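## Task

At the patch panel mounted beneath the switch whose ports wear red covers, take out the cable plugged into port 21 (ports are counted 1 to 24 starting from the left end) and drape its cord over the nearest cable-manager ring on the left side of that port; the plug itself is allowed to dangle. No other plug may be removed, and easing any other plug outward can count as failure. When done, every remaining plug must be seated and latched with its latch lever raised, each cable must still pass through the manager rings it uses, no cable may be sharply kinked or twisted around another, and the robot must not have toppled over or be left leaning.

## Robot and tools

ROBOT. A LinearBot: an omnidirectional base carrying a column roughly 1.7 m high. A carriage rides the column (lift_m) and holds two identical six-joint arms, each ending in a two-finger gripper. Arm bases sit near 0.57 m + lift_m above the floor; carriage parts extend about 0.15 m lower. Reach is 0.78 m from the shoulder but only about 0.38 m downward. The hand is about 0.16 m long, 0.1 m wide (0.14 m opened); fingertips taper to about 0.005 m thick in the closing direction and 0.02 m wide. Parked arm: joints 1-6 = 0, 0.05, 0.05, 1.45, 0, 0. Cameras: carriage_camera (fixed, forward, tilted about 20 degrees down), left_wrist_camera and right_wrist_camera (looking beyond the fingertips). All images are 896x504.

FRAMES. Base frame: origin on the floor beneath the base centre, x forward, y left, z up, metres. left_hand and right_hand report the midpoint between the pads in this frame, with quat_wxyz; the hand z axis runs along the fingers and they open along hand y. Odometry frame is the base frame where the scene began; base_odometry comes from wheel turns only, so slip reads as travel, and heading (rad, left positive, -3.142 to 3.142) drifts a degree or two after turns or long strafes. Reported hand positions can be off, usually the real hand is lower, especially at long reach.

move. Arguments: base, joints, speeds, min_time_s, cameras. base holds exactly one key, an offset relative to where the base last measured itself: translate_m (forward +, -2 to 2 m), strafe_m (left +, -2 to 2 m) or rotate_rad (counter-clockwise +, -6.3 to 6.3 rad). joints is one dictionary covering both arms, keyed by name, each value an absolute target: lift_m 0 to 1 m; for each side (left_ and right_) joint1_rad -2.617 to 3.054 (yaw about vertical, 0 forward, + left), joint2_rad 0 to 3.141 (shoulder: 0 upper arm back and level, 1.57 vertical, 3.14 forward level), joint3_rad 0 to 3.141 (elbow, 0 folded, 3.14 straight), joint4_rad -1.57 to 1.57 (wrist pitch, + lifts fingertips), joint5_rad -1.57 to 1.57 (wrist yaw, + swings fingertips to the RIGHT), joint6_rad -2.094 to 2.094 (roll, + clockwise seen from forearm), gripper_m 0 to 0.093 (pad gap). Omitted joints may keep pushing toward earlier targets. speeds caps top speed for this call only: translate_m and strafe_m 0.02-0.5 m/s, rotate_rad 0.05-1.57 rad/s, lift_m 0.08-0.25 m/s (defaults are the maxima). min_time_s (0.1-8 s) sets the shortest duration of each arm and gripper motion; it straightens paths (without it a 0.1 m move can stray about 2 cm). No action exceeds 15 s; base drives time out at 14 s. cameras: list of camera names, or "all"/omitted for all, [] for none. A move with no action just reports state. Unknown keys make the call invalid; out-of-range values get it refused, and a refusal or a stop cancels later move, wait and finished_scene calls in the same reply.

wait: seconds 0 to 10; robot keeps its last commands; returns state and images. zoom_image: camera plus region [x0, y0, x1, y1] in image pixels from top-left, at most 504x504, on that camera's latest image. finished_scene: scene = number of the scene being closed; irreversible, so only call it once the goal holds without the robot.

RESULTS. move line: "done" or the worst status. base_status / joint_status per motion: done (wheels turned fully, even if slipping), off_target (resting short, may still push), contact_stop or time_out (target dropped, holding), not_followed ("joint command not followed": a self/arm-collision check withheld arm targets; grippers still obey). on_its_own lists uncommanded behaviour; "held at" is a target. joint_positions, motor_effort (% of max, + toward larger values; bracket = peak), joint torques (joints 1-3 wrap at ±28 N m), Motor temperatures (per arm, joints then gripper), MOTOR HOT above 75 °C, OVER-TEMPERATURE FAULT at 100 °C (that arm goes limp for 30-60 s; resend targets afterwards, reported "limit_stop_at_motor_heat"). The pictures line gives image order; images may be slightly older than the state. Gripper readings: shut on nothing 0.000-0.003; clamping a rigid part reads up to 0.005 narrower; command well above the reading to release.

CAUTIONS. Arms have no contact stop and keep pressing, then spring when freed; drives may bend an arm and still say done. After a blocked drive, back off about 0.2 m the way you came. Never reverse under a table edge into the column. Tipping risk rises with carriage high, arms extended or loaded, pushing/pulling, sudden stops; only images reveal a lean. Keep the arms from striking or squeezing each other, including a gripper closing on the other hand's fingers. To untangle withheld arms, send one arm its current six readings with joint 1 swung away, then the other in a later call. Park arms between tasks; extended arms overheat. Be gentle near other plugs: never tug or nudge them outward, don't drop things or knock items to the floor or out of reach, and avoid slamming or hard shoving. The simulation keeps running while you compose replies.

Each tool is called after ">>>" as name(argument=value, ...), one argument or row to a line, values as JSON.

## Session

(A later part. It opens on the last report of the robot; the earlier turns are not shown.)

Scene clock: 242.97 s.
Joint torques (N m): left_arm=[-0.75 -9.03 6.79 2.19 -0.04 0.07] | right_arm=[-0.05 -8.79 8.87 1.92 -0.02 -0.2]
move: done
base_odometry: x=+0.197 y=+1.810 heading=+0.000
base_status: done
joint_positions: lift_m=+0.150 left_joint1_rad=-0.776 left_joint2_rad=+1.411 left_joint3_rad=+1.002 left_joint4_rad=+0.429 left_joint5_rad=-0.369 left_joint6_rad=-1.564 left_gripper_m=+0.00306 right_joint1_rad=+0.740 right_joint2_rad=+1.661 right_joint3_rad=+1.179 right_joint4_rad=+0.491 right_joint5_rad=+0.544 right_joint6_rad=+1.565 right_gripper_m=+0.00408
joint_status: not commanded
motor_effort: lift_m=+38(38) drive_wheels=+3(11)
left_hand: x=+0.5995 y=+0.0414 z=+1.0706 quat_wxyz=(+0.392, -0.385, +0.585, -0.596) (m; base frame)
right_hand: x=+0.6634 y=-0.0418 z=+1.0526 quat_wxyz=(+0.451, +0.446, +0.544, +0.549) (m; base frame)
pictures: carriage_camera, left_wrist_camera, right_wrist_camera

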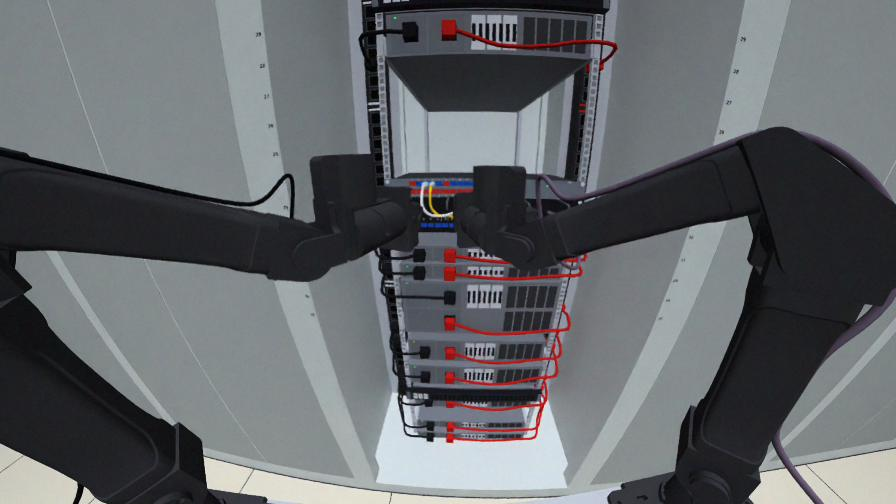

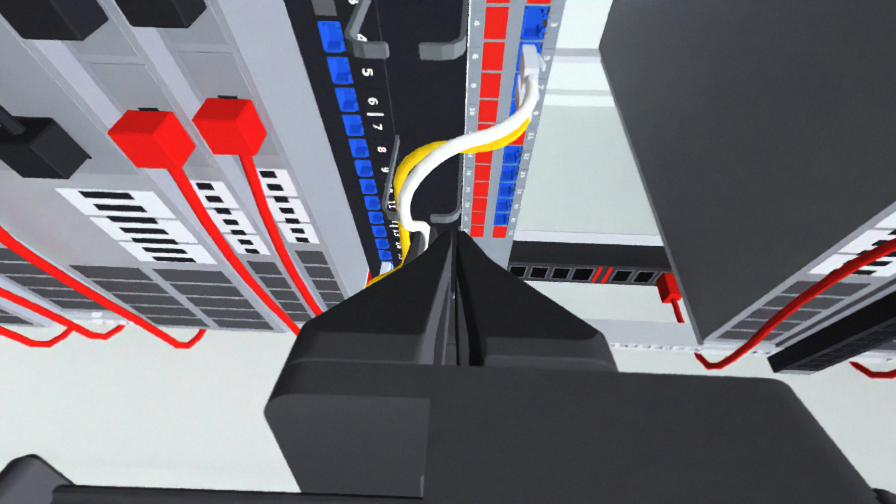

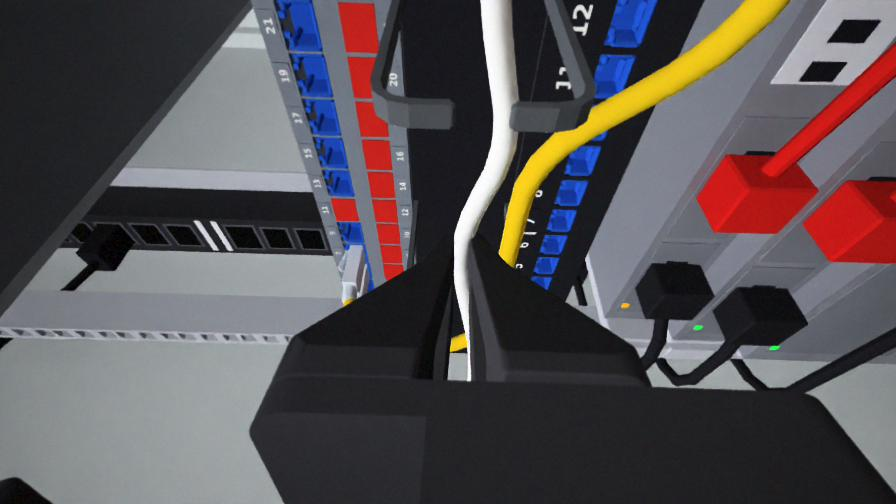

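>>> move(
  base={"translate_m":-0.03},
  speeds={"translate_m":0.05},
  cameras=[],
)

>>> move(
  joints={"lift_m":0.16},
  speeds={"lift_m":0.08},
)

>>> zoom_image(
  camera="left_wrist_camera",
  region=[360, 100, 500, 240],
)

>>> move(
  base={"translate_m":0.035},
  speeds={"translate_m":0.05},
)

>>> zoom_image(
  camera="left_wrist_camera",
  region=[360, 120, 500, 260],
)

Scene clock: 244.53 s.
Joint torques (N m): left_arm=[-0.44 -8.98 6.95 2.18 -0.07 0.11] | right_arm=[0.01 -8.8 8.84 1.95 0 -0.2]
move: done
base_odometry: x=+0.167 y=+1.809 heading=+0.000
base_status: done
joint_positions: lift_m=+0.150 left_joint1_rad=-0.776 left_joint2_rad=+1.411 left_joint3_rad=+1.002 left_joint4_rad=+0.428 left_joint5_rad=-0.371 left_joint6_rad=-1.564 left_gripper_m=+0.00306 right_joint1_rad=+0.740 right_joint2_rad=+1.661 right_joint3_rad=+1.179 right_joint4_rad=+0.491 right_joint5_rad=+0.541 right_joint6_rad=+1.565 right_gripper_m=+0.00408
joint_status: not commanded
motor_effort: lift_m=+38(38) drive_wheels=+2(11)
left_hand: x=+0.5995 y=+0.0415 z=+1.0705 quat_wxyz=(+0.393, -0.386, +0.585, -0.596) (m; base frame)
right_hand: x=+0.6634 y=-0.0414 z=+1.0526 quat_wxyz=(+0.450, +0.446, +0.545, +0.549) (m; base frame)
pictures: none
No camera images: "cameras" was empty.

Scene clock: 245.03 s.
Joint torques (N m): left_arm=[-0.7 -8.92 6.97 2.15 0.02 0.08] | right_arm=[0.08 -8.79 8.65 2 0 -0.2]
move: done
base_odometry: x=+0.167 y=+1.809 heading=+0.000
base_status: not commanded
joint_positions: lift_m=+0.160 left_joint1_rad=-0.776 left_joint2_rad=+1.409 left_joint3_rad=+1.002 left_joint4_rad=+0.430 left_joint5_rad=-0.371 left_joint6_rad=-1.564 left_gripper_m=+0.00306 right_joint1_rad=+0.739 right_joint2_rad=+1.661 right_joint3_rad=+1.180 right_joint4_rad=+0.487 right_joint5_rad=+0.542 right_joint6_rad=+1.565 right_gripper_m=+0.00408
joint_status: all done
motor_effort: lift_m=+38(46) drive_wheels=+0(3)
left_hand: x=+0.5993 y=+0.0417 z=+1.0814 quat_wxyz=(+0.393, -0.385, +0.584, -0.597) (m; base frame)
right_hand: x=+0.6636 y=-0.0418 z=+1.0618 quat_wxyz=(+0.450, +0.446, +0.546, +0.548) (m; base frame)
pictures: carriage_camera, left_wrist_camera, right_wrist_camera

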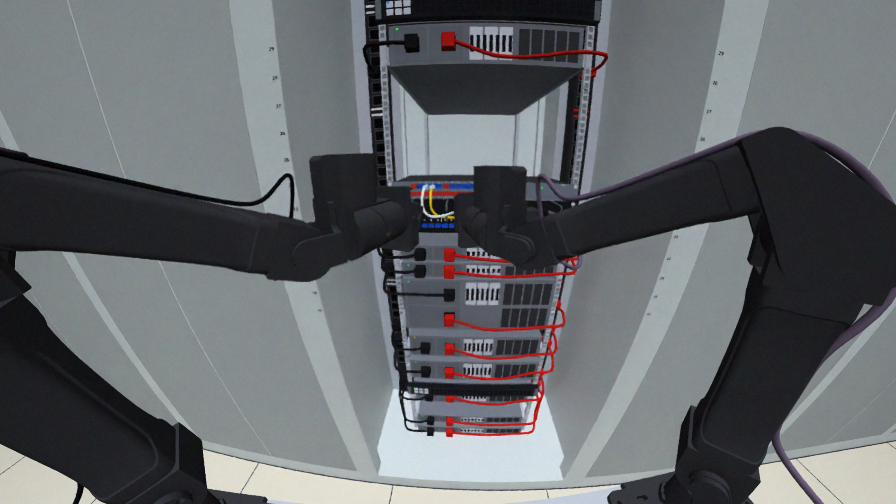

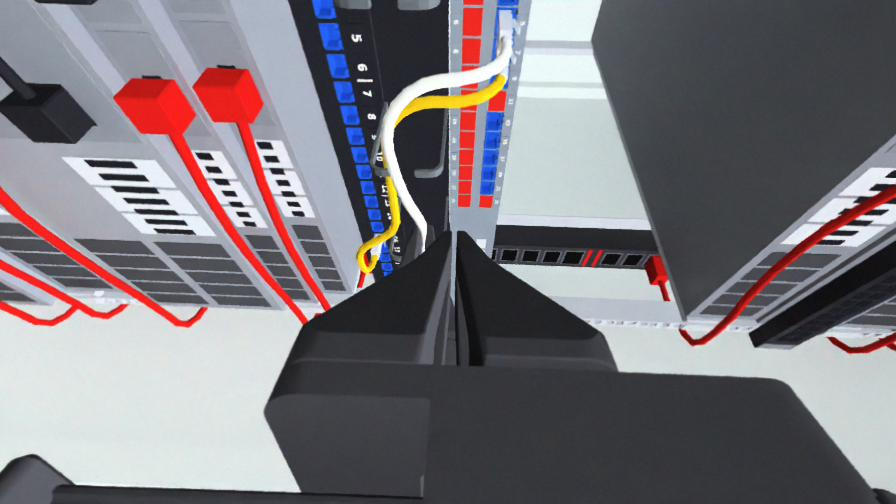

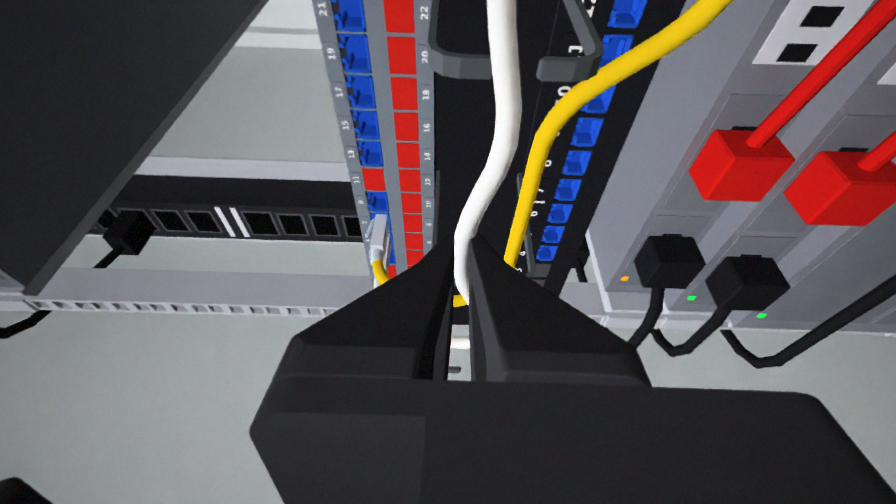

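Scaled by 3.600 from the camera's 896x504 image, which has a finer 1280x720 frame.

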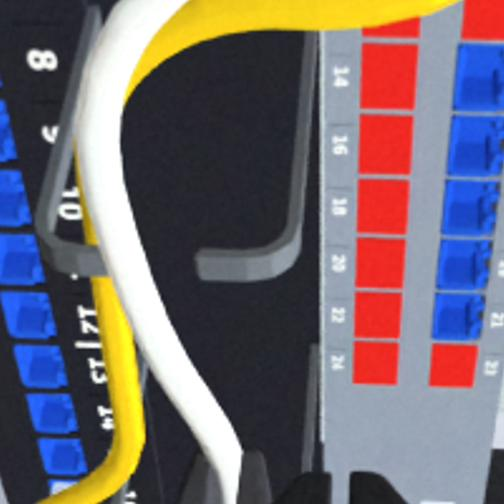

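Scene clock: 246.23 s.
Joint torques (N m): left_arm=[-0.65 -8.85 7.01 2.18 -0.02 0.1] | right_arm=[0.1 -8.81 8.77 2.02 0 -0.2]
move: done
base_odometry: x=+0.202 y=+1.810 heading=+0.001
base_status: done
joint_positions: lift_m=+0.160 left_joint1_rad=-0.777 left_joint2_rad=+1.409 left_joint3_rad=+1.002 left_joint4_rad=+0.429 left_joint5_rad=-0.372 left_joint6_rad=-1.564 left_gripper_m=+0.00306 right_joint1_rad=+0.739 right_joint2_rad=+1.661 right_joint3_rad=+1.180 right_joint4_rad=+0.485 right_joint5_rad=+0.542 right_joint6_rad=+1.565 right_gripper_m=+0.00408
joint_status: not commanded
motor_effort: lift_m=+38(39) drive_wheels=-6(13)
left_hand: x=+0.5990 y=+0.0414 z=+1.0813 quat_wxyz=(+0.393, -0.385, +0.584, -0.597) (m; base frame)
right_hand: x=+0.6637 y=-0.0419 z=+1.0613 quat_wxyz=(+0.450, +0.446, +0.547, +0.547) (m; base frame)
pictures: carriage_camera, left_wrist_camera, right_wrist_camera

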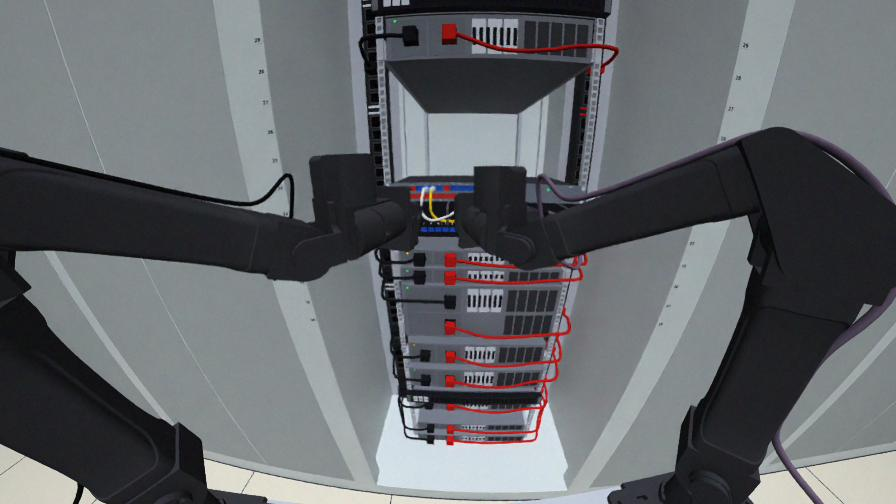

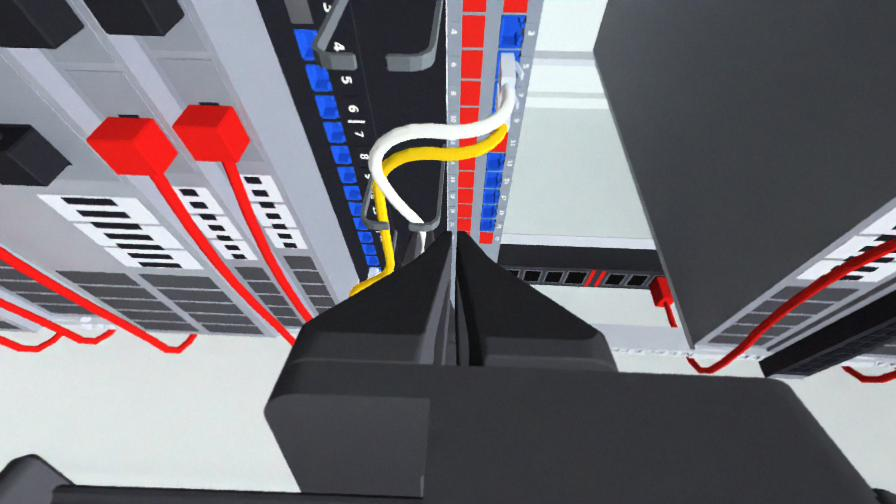

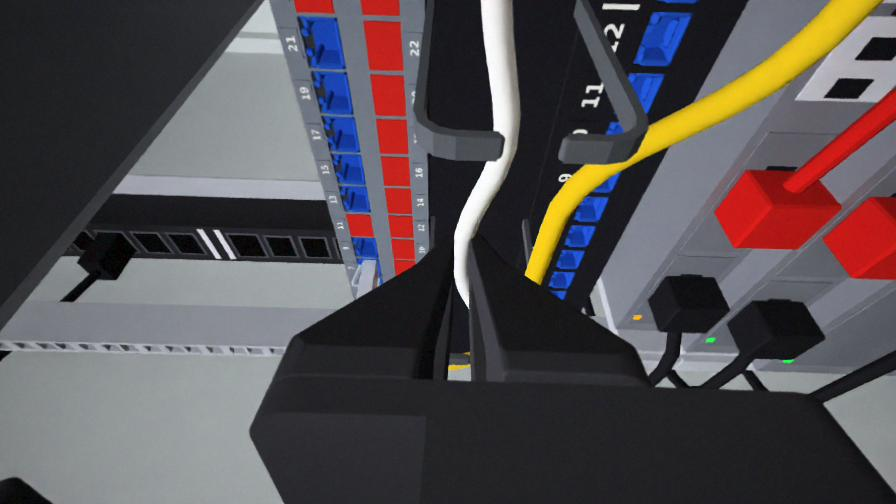

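Scaled by 3.600 from the camera's 896x504 image, which has a finer 1280x720 frame.

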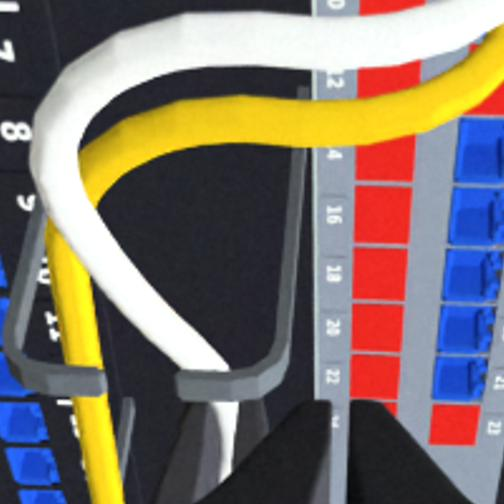

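>>> move(
  joints={"lift_m":0.126},
  speeds={"lift_m":0.08},
)

>>> zoom_image(
  camera="left_wrist_camera",
  region=[380, 120, 520, 260],
)

>>> zoom_image(
  camera="right_wrist_camera",
  region=[360, 0, 660, 300],
)

Scene clock: 247.30 s.
Joint torques (N m): left_arm=[-0.69 -8.8 6.98 2.22 -0.03 0.08] | right_arm=[0.08 -8.84 8.61 1.52 -0.03 -0.2]
move: done
base_odometry: x=+0.202 y=+1.810 heading=+0.001
base_status: not commanded
joint_positions: lift_m=+0.126 left_joint1_rad=-0.777 left_joint2_rad=+1.409 left_joint3_rad=+1.002 left_joint4_rad=+0.426 left_joint5_rad=-0.372 left_joint6_rad=-1.564 left_gripper_m=+0.00306 right_joint1_rad=+0.739 right_joint2_rad=+1.661 right_joint3_rad=+1.182 right_joint4_rad=+0.525 right_joint5_rad=+0.542 right_joint6_rad=+1.565 right_gripper_m=+0.00408
joint_status: all done
motor_effort: lift_m=+38(39) drive_wheels=-3(5)
left_hand: x=+0.5989 y=+0.0415 z=+1.0468 quat_wxyz=(+0.392, -0.386, +0.585, -0.596) (m; base frame)
right_hand: x=+0.6637 y=-0.0422 z=+1.0371 quat_wxyz=(+0.452, +0.445, +0.532, +0.561) (m; base frame)
pictures: carriage_camera, left_wrist_camera, right_wrist_camera

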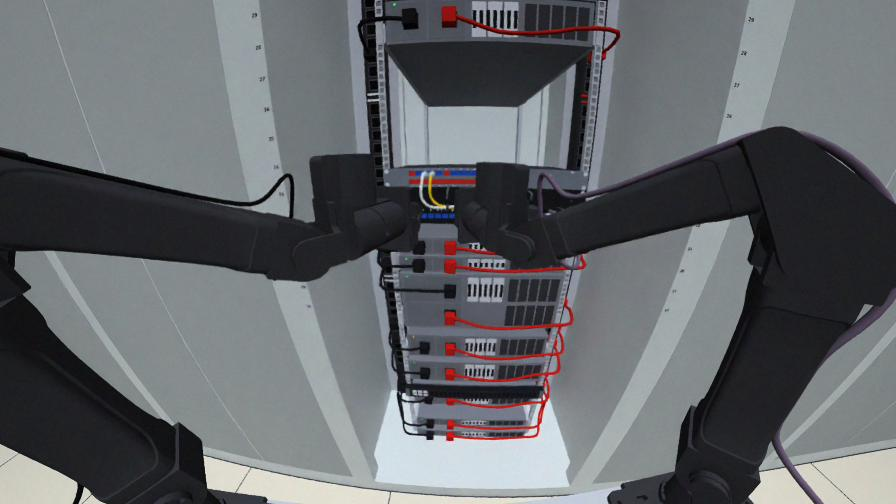

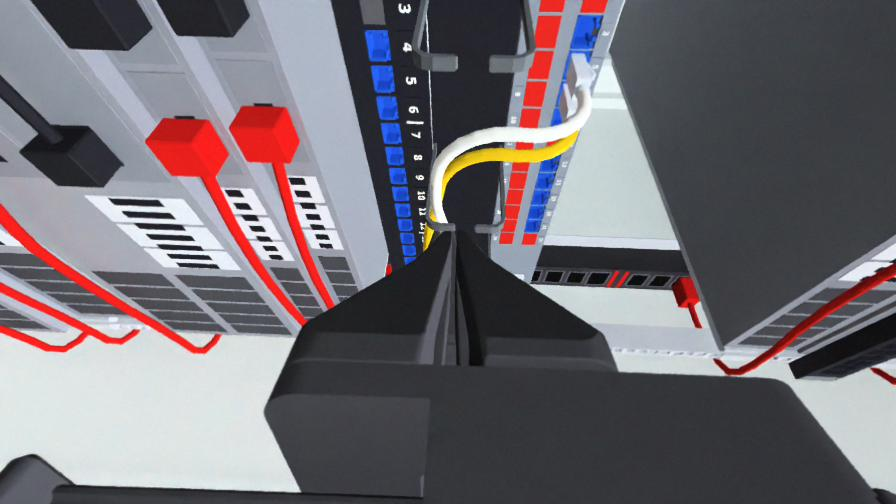

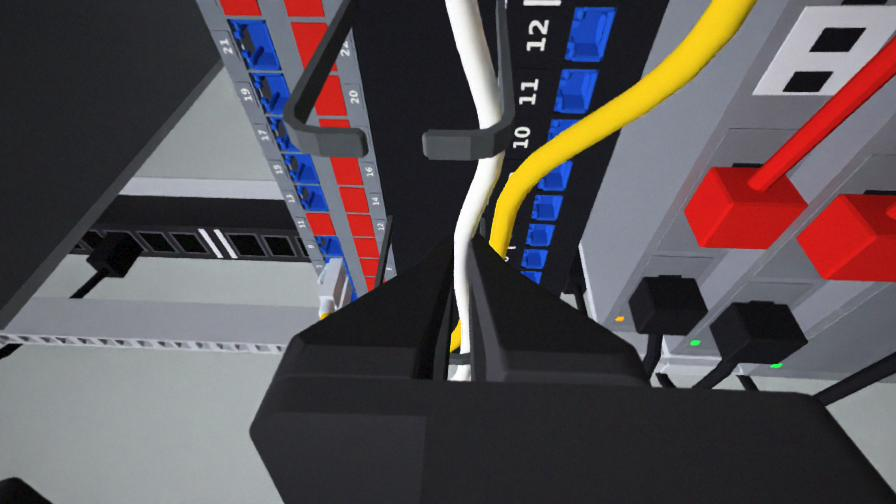

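Scaled by 3.600 from the camera's 896x504 image, which has a finer 1280x720 frame.

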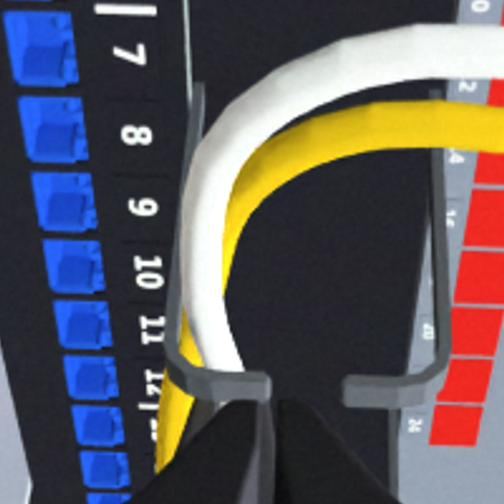

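Scaled by 1.680 from the camera's 896x504 image, which has a finer 1280x720 frame.

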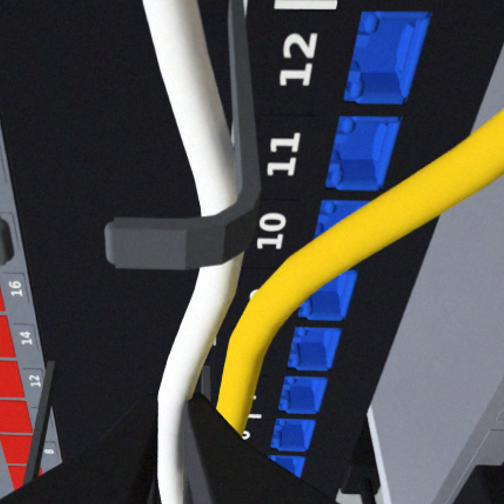

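>>> move(
  joints={"right_gripper_m":0.018},
  min_time_s=2,
)

>>> move(
  base={"translate_m":-0.06},
  speeds={"translate_m":0.03},
)

>>> zoom_image(
  camera="left_wrist_camera",
  region=[360, 40, 580, 260],
)

>>> zoom_image(
  camera="right_wrist_camera",
  region=[300, 0, 660, 360],
)

Scene clock: 250.00 s.
Joint torques (N m): left_arm=[-0.54 -8.83 6.83 2.2 -0.03 0.08] | right_arm=[0.13 -8.8 8.62 1.53 -0.03 -0.2]
Motor temperatures (°C): left_arm=[32 45 46 43 30 27 30] | right_arm=[31 37 48 44 29 28 29]
move: done
base_odometry: x=+0.202 y=+1.810 heading=+0.001
base_status: not commanded
joint_positions: lift_m=+0.126 left_joint1_rad=-0.777 left_joint2_rad=+1.409 left_joint3_rad=+1.002 left_joint4_rad=+0.426 left_joint5_rad=-0.372 left_joint6_rad=-1.564 left_gripper_m=+0.00306 right_joint1_rad=+0.739 right_joint2_rad=+1.661 right_joint3_rad=+1.182 right_joint4_rad=+0.525 right_joint5_rad=+0.542 right_joint6_rad=+1.565 right_gripper_m=+0.01793
joint_status: all done
motor_effort: lift_m=+38(39) drive_wheels=+2(4)
left_hand: x=+0.5989 y=+0.0415 z=+1.0468 quat_wxyz=(+0.392, -0.386, +0.585, -0.596) (m; base frame)
right_hand: x=+0.6637 y=-0.0422 z=+1.0371 quat_wxyz=(+0.452, +0.445, +0.532, +0.561) (m; base frame)
pictures: carriage_camera, left_wrist_camera, right_wrist_camera

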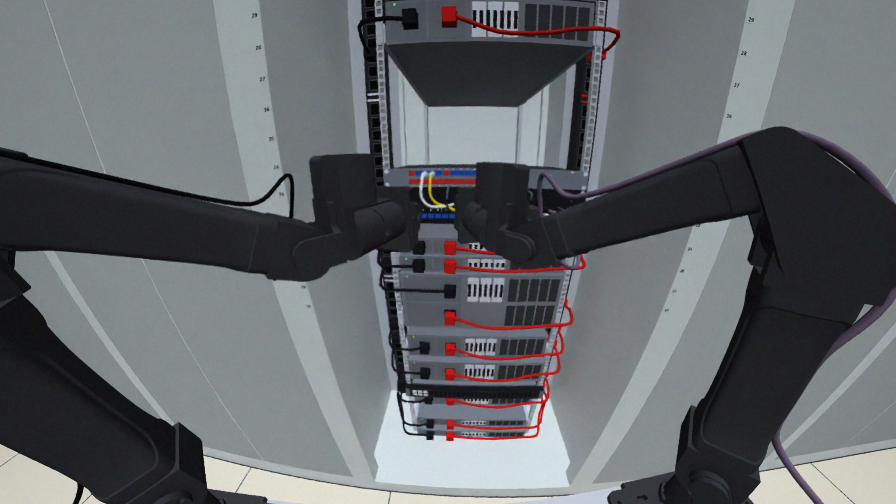

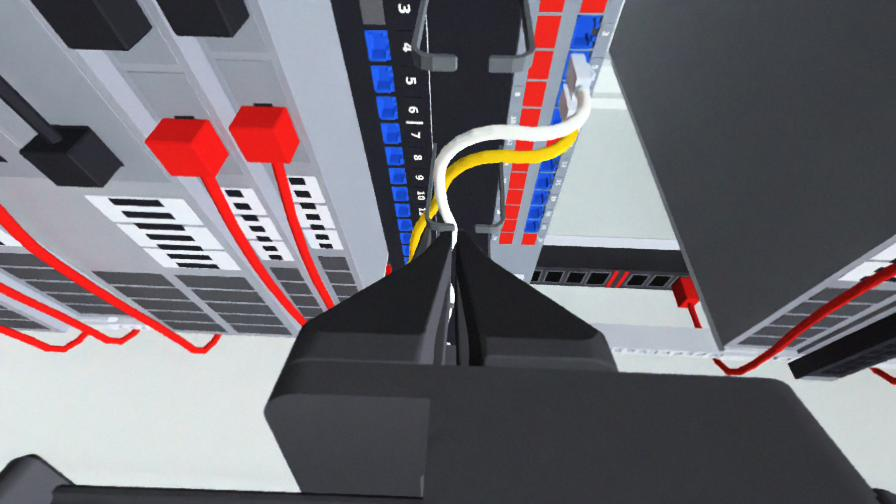

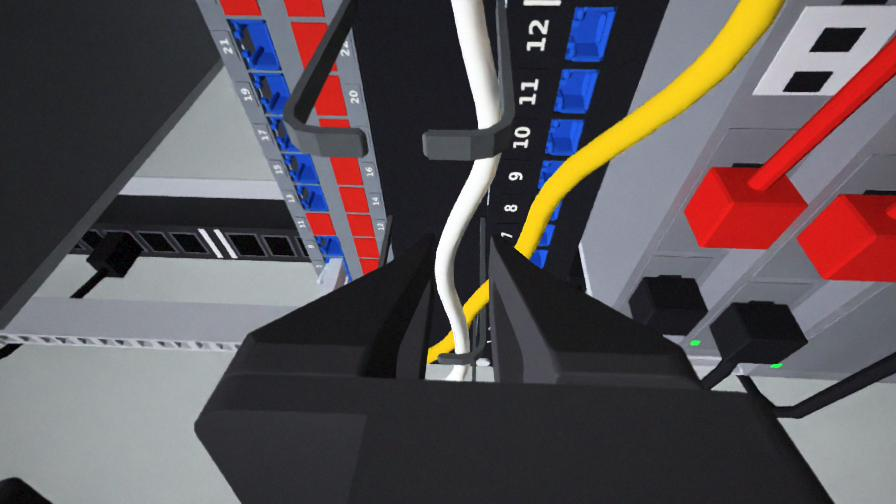

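Scene clock: 252.50 s.
Joint torques (N m): left_arm=[-0.64 -8.88 6.87 2.21 -0.01 0.08] | right_arm=[0.03 -8.76 8.53 1.91 -0.01 -0.2]
move: done
base_odometry: x=+0.142 y=+1.809 heading=+0.000
base_status: done
joint_positions: lift_m=+0.126 left_joint1_rad=-0.777 left_joint2_rad=+1.409 left_joint3_rad=+1.002 left_joint4_rad=+0.426 left_joint5_rad=-0.372 left_joint6_rad=-1.564 left_gripper_m=+0.00306 right_joint1_rad=+0.739 right_joint2_rad=+1.661 right_joint3_rad=+1.182 right_joint4_rad=+0.494 right_joint5_rad=+0.542 right_joint6_rad=+1.565 right_gripper_m=+0.01795
joint_status: not commanded
motor_effort: lift_m=+38(39) drive_wheels=-4(13)
left_hand: x=+0.5989 y=+0.0416 z=+1.0469 quat_wxyz=(+0.393, -0.386, +0.585, -0.596) (m; base frame)
right_hand: x=+0.6638 y=-0.0419 z=+1.0301 quat_wxyz=(+0.451, +0.446, +0.543, +0.551) (m; base frame)
pictures: carriage_camera, left_wrist_camera, right_wrist_camera

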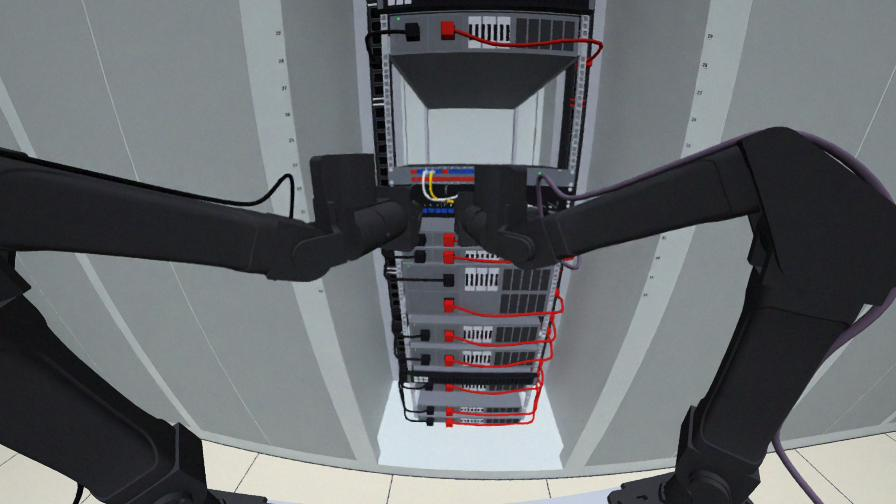

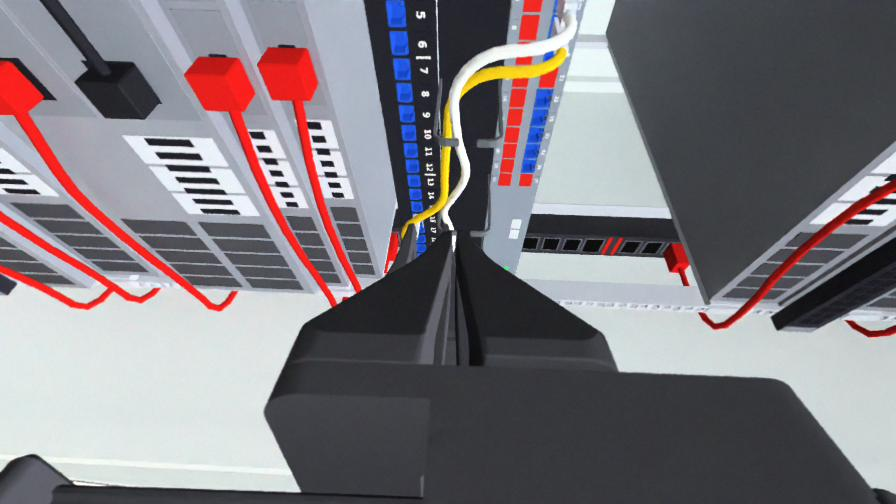

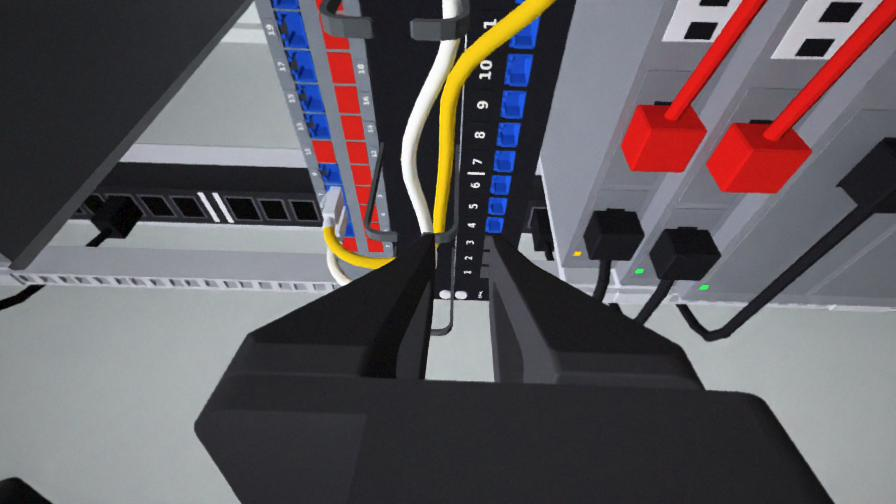

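Scaled by 2.291 from the camera's 896x504 image, which has a finer 1280x720 frame.

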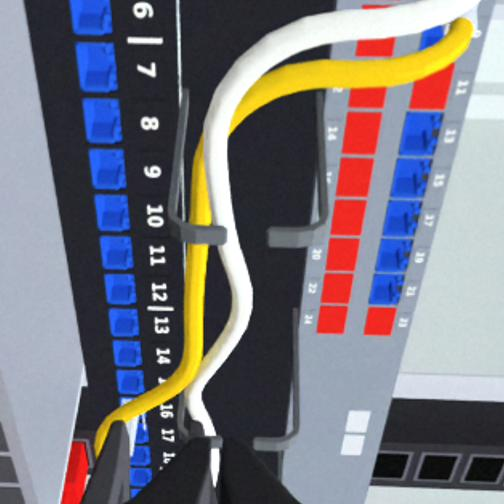

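Scaled by 1.400 from the camera's 896x504 image, which has a finer 1280x720 frame.

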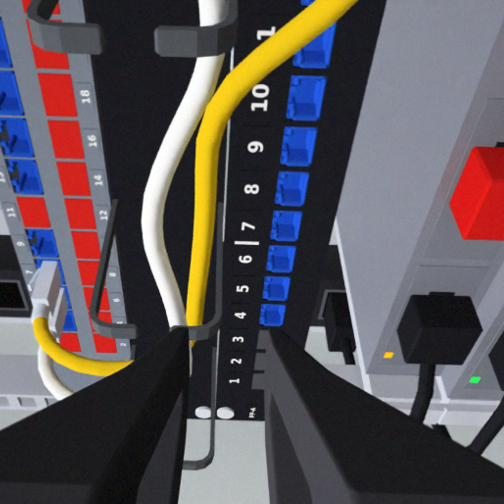

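>>> move(
  base={"translate_m":-0.04},
  speeds={"translate_m":0.05},
)

>>> zoom_image(
  camera="left_wrist_camera",
  region=[390, 20, 530, 160],
)

>>> zoom_image(
  camera="right_wrist_camera",
  region=[360, 100, 500, 240],
)

Scene clock: 254.07 s.
Joint torques (N m): left_arm=[-0.51 -8.87 6.87 2.17 0 0.05] | right_arm=[0.14 -8.79 8.64 1.94 -0.01 -0.2]
move: done
base_odometry: x=+0.102 y=+1.810 heading=+0.000
base_status: done
joint_positions: lift_m=+0.126 left_joint1_rad=-0.777 left_joint2_rad=+1.409 left_joint3_rad=+1.002 left_joint4_rad=+0.426 left_joint5_rad=-0.373 left_joint6_rad=-1.564 left_gripper_m=+0.00306 right_joint1_rad=+0.738 right_joint2_rad=+1.661 right_joint3_rad=+1.182 right_joint4_rad=+0.493 right_joint5_rad=+0.542 right_joint6_rad=+1.565 right_gripper_m=+0.01795
joint_status: not commanded
motor_effort: lift_m=+38(38) drive_wheels=-6(14)
left_hand: x=+0.5990 y=+0.0417 z=+1.0469 quat_wxyz=(+0.393, -0.386, +0.585, -0.596) (m; base frame)
right_hand: x=+0.6639 y=-0.0420 z=+1.0299 quat_wxyz=(+0.451, +0.446, +0.543, +0.550) (m; base frame)
pictures: carriage_camera, left_wrist_camera, right_wrist_camera

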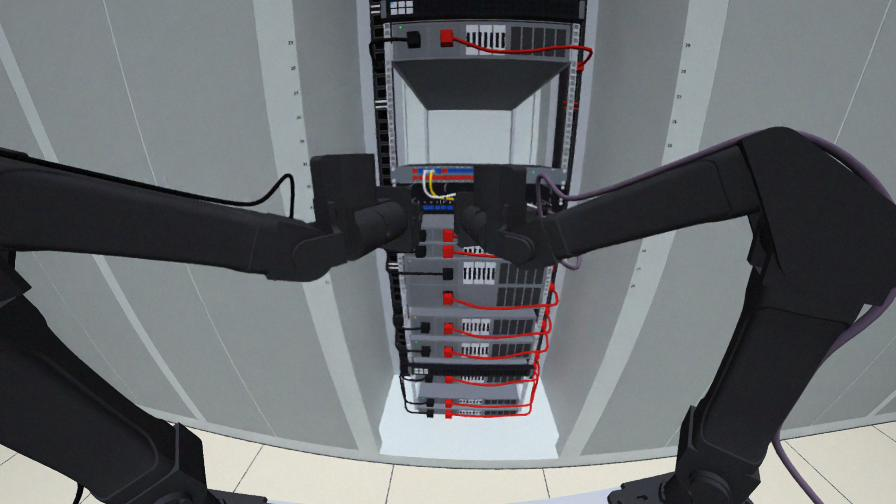

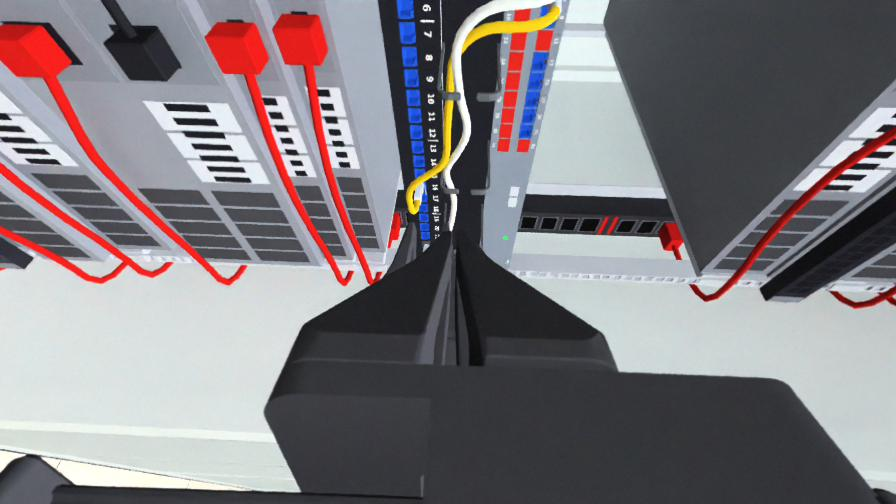

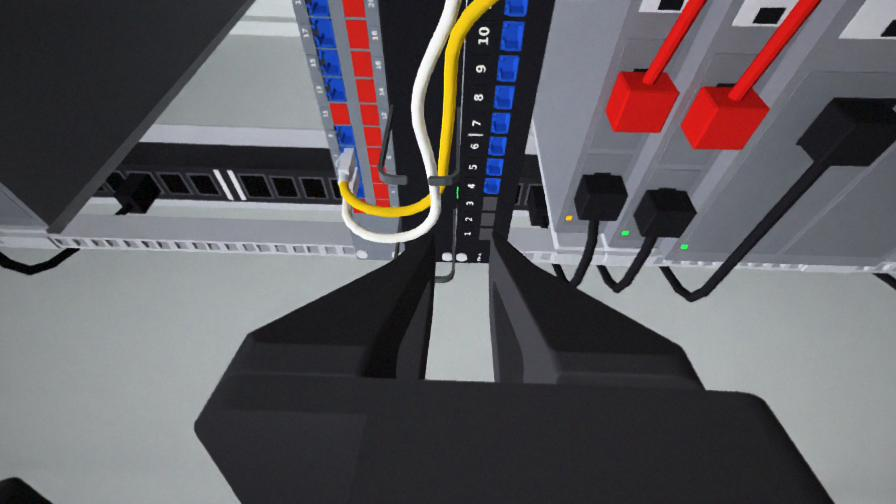

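Scaled by 3.600 from the camera's 896x504 image, which has a finer 1280x720 frame.

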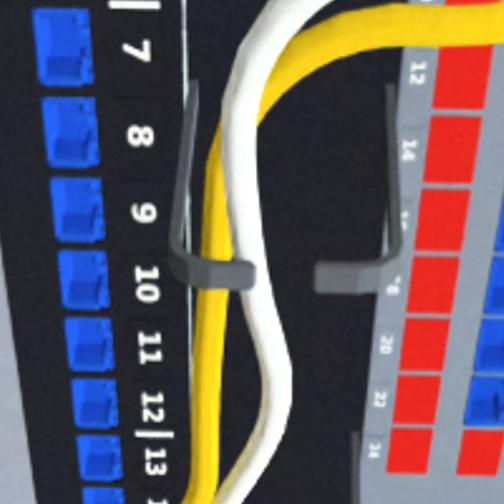

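Scaled by 3.600 from the camera's 896x504 image, which has a finer 1280x720 frame.

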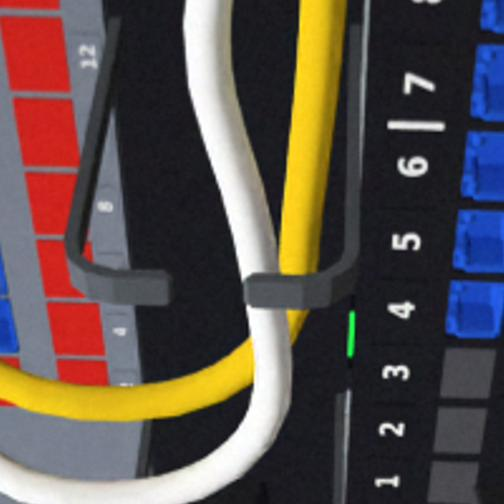

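>>> move(
  base={"translate_m":-0.28},
  speeds={"translate_m":0.15},
  cameras=["right_wrist_camera"],
)

>>> move(
  joints={"right_joint1_rad":0,"right_joint2_rad":0.05,"right_joint3_rad":0.05,"right_joint4_rad":1.45,"right_joint5_rad":0,"right_joint6_rad":0,"lift_m":0.122},
  min_time_s=2.5,
  cameras=[],
)

>>> move(
  joints={"left_joint1_rad":-0.986,"left_joint2_rad":1.62,"left_joint3_rad":1.248,"left_joint4_rad":0.372,"left_joint5_rad":-0.986,"left_joint6_rad":0},
  base={"strafe_m":-0.08},
  min_time_s=2,
  cameras=[],
)

>>> move(
  base={"translate_m":0.27},
  speeds={"translate_m":0.15},
)

>>> zoom_image(
  camera="left_wrist_camera",
  region=[340, 0, 640, 200],
)

Scene clock: 257.27 s.
Joint torques (N m): left_arm=[-0.66 -8.77 6.82 2.21 -0.04 0.05] | right_arm=[0.18 -8.81 8.59 1.95 0 -0.2]
move: done
base_odometry: x=-0.178 y=+1.810 heading=+0.000
base_status: done
joint_positions: lift_m=+0.126 left_joint1_rad=-0.778 left_joint2_rad=+1.409 left_joint3_rad=+1.002 left_joint4_rad=+0.426 left_joint5_rad=-0.373 left_joint6_rad=-1.564 left_gripper_m=+0.00306 right_joint1_rad=+0.738 right_joint2_rad=+1.661 right_joint3_rad=+1.182 right_joint4_rad=+0.491 right_joint5_rad=+0.541 right_joint6_rad=+1.565 right_gripper_m=+0.01795
joint_status: not commanded
motor_effort: lift_m=+38(39) drive_wheels=-2(10)
left_hand: x=+0.5989 y=+0.0417 z=+1.0469 quat_wxyz=(+0.393, -0.386, +0.585, -0.596) (m; base frame)
right_hand: x=+0.6640 y=-0.0421 z=+1.0295 quat_wxyz=(+0.451, +0.446, +0.544, +0.550) (m; base frame)
pictures: right_wrist_camera

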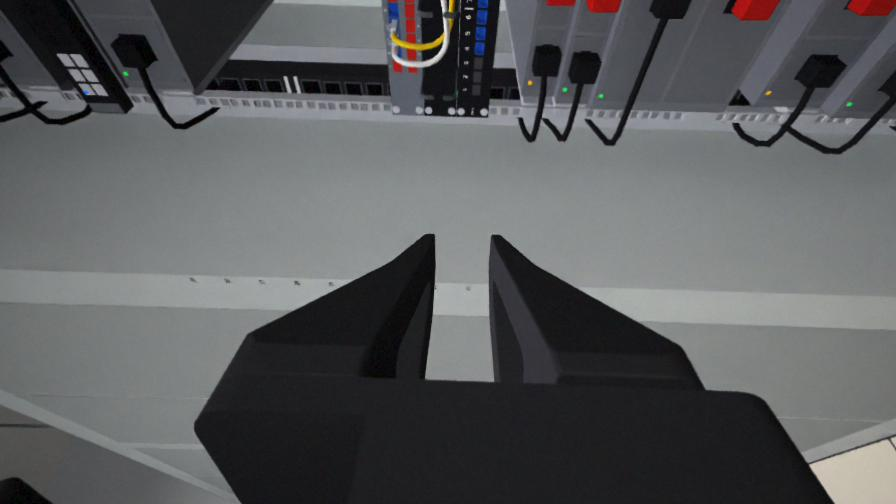

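Scene clock: 260.17 s.
Joint torques (N m): left_arm=[-0.54 -8.83 6.95 2.22 -0.03 0.09] | right_arm=[-0.5 2.91 5.05 -0.17 -0.08 -0.34]
move: done
base_odometry: x=-0.178 y=+1.810 heading=+0.000
base_status: not commanded
joint_positions: lift_m=+0.122 left_joint1_rad=-0.778 left_joint2_rad=+1.409 left_joint3_rad=+1.001 left_joint4_rad=+0.425 left_joint5_rad=-0.373 left_joint6_rad=-1.564 left_gripper_m=+0.00306 right_joint1_rad=+0.007 right_joint2_rad=+0.059 right_joint3_rad=+0.061 right_joint4_rad=+1.437 right_joint5_rad=+0.011 right_joint6_rad=+0.013 right_gripper_m=+0.01795
joint_status: all done
motor_effort: lift_m=+39(40) drive_wheels=+0(3)
left_hand: x=+0.5989 y=+0.0417 z=+1.0420 quat_wxyz=(+0.393, -0.386, +0.586, -0.595) (m; base frame)
right_hand: x=+0.2608 y=-0.3214 z=+1.1393 quat_wxyz=(+0.998, +0.006, +0.066, +0.010) (m; base frame)
pictures: none
No camera images: "cameras" was empty.

Scene clock: 262.60 s.
Joint torques (N m): left_arm=[-1.07 -8.23 11.32 1.84 -0.09 0.14] | right_arm=[-0.32 2.91 5.05 -0.18 -0.06 -0.3]
move: done
base_odometry: x=-0.178 y=+1.730 heading=+0.000
base_status: done
joint_positions: lift_m=+0.122 left_joint1_rad=-0.981 left_joint2_rad=+1.602 left_joint3_rad=+1.215 left_joint4_rad=+0.386 left_joint5_rad=-0.975 left_joint6_rad=-0.008 left_gripper_m=+0.00306 right_joint1_rad=+0.006 right_joint2_rad=+0.059 right_joint3_rad=+0.061 right_joint4_rad=+1.439 right_joint5_rad=+0.007 right_joint6_rad=+0.012 right_gripper_m=+0.01795
joint_status: all done
motor_effort: lift_m=+38(39) drive_wheels=-4(9)
left_hand: x=+0.5948 y=+0.0265 z=+1.0463 quat_wxyz=(+0.707, -0.001, +0.707, -0.005) (m; base frame)
right_hand: x=+0.2603 y=-0.3208 z=+1.1394 quat_wxyz=(+0.998, +0.004, +0.065, +0.008) (m; base frame)
pictures: none
No camera images: "cameras" was empty.

Scene clock: 265.40 s.
Joint torques (N m): left_arm=[-0.88 -8.32 11.54 1.88 -0.09 0.11] | right_arm=[-0.32 2.93 5.03 -0.29 -0.06 -0.3]
move: done
base_odometry: x=+0.092 y=+1.729 heading=-0.001
base_status: done
joint_positions: lift_m=+0.122 left_joint1_rad=-0.982 left_joint2_rad=+1.603 left_joint3_rad=+1.215 left_joint4_rad=+0.383 left_joint5_rad=-0.977 left_joint6_rad=-0.006 left_gripper_m=+0.00306 right_joint1_rad=+0.006 right_joint2_rad=+0.059 right_joint3_rad=+0.061 right_joint4_rad=+1.445 right_joint5_rad=+0.007 right_joint6_rad=+0.012 right_gripper_m=+0.01795
joint_status: not commanded
motor_effort: lift_m=+39(39) drive_wheels=-5(13)
left_hand: x=+0.5944 y=+0.0260 z=+1.0453 quat_wxyz=(+0.706, +0.001, +0.708, -0.003) (m; base frame)
right_hand: x=+0.2589 y=-0.3208 z=+1.1396 quat_wxyz=(+0.998, +0.004, +0.062, +0.008) (m; base frame)
pictures: carriage_camera, left_wrist_camera, right_wrist_camera

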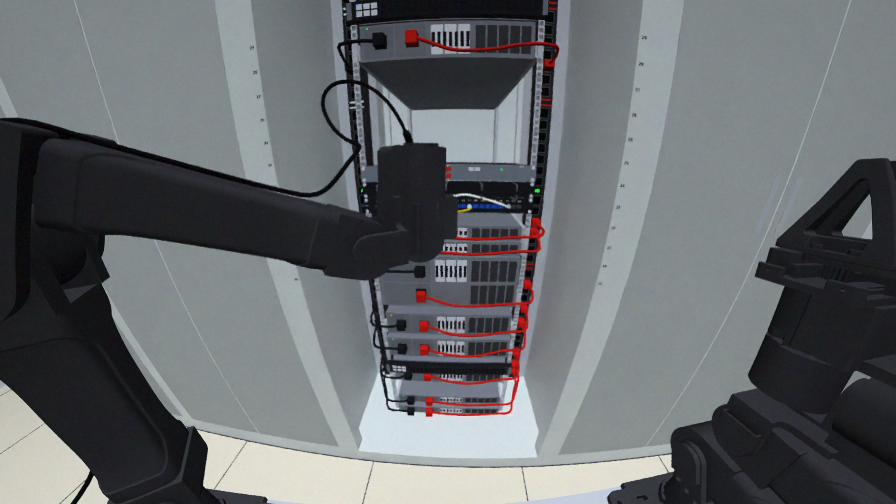

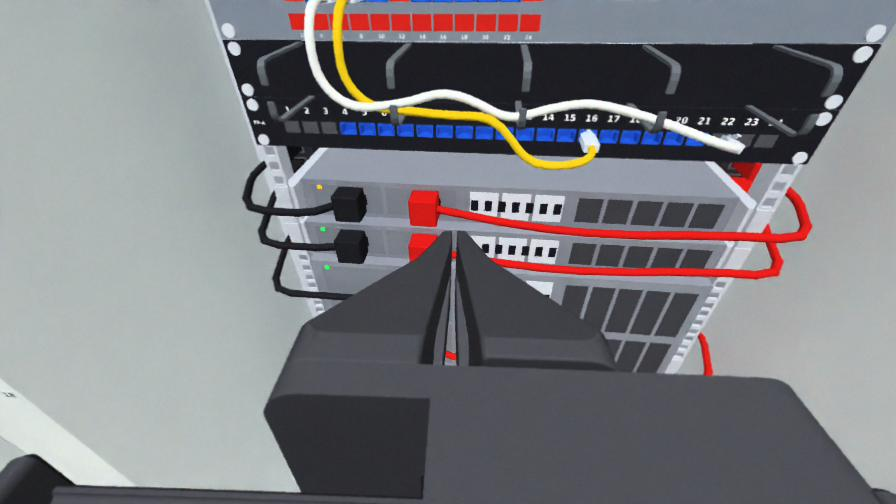

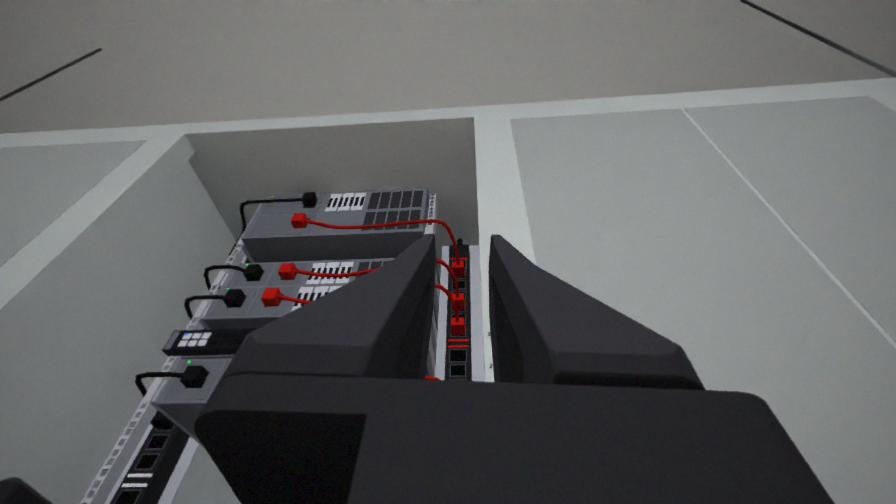

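Scaled by 1.680 from the camera's 896x504 image, which has a finer 1280x720 frame.

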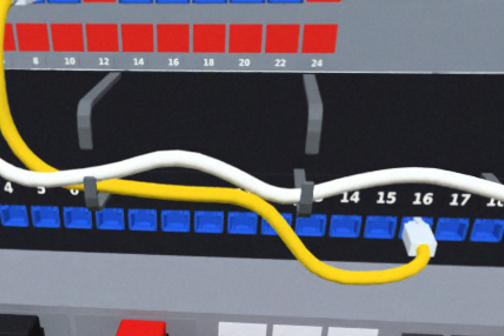

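>>> zoom_image(
  camera="left_wrist_camera",
  region=[580, 60, 780, 180],
)

>>> zoom_image(
  camera="left_wrist_camera",
  region=[290, 0, 450, 150],
)

Scaled by 2.520 from the camera's 896x504 image, which has a finer 1280x720 frame.

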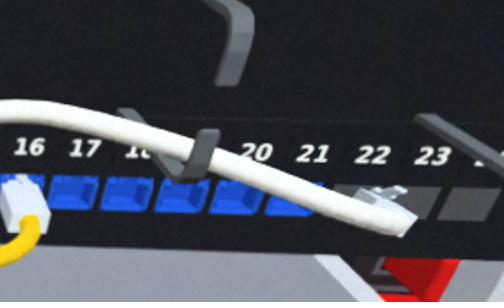

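Scaled by 3.150 from the camera's 896x504 image, which has a finer 1280x720 frame.

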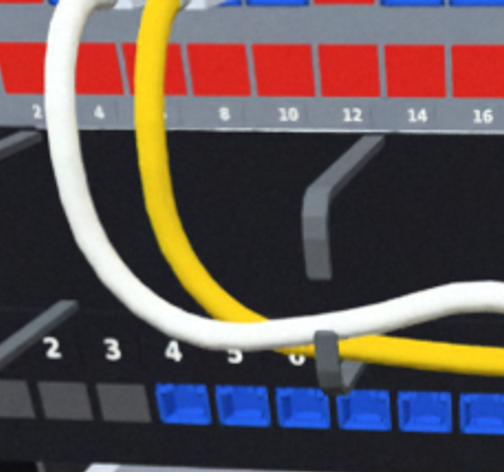

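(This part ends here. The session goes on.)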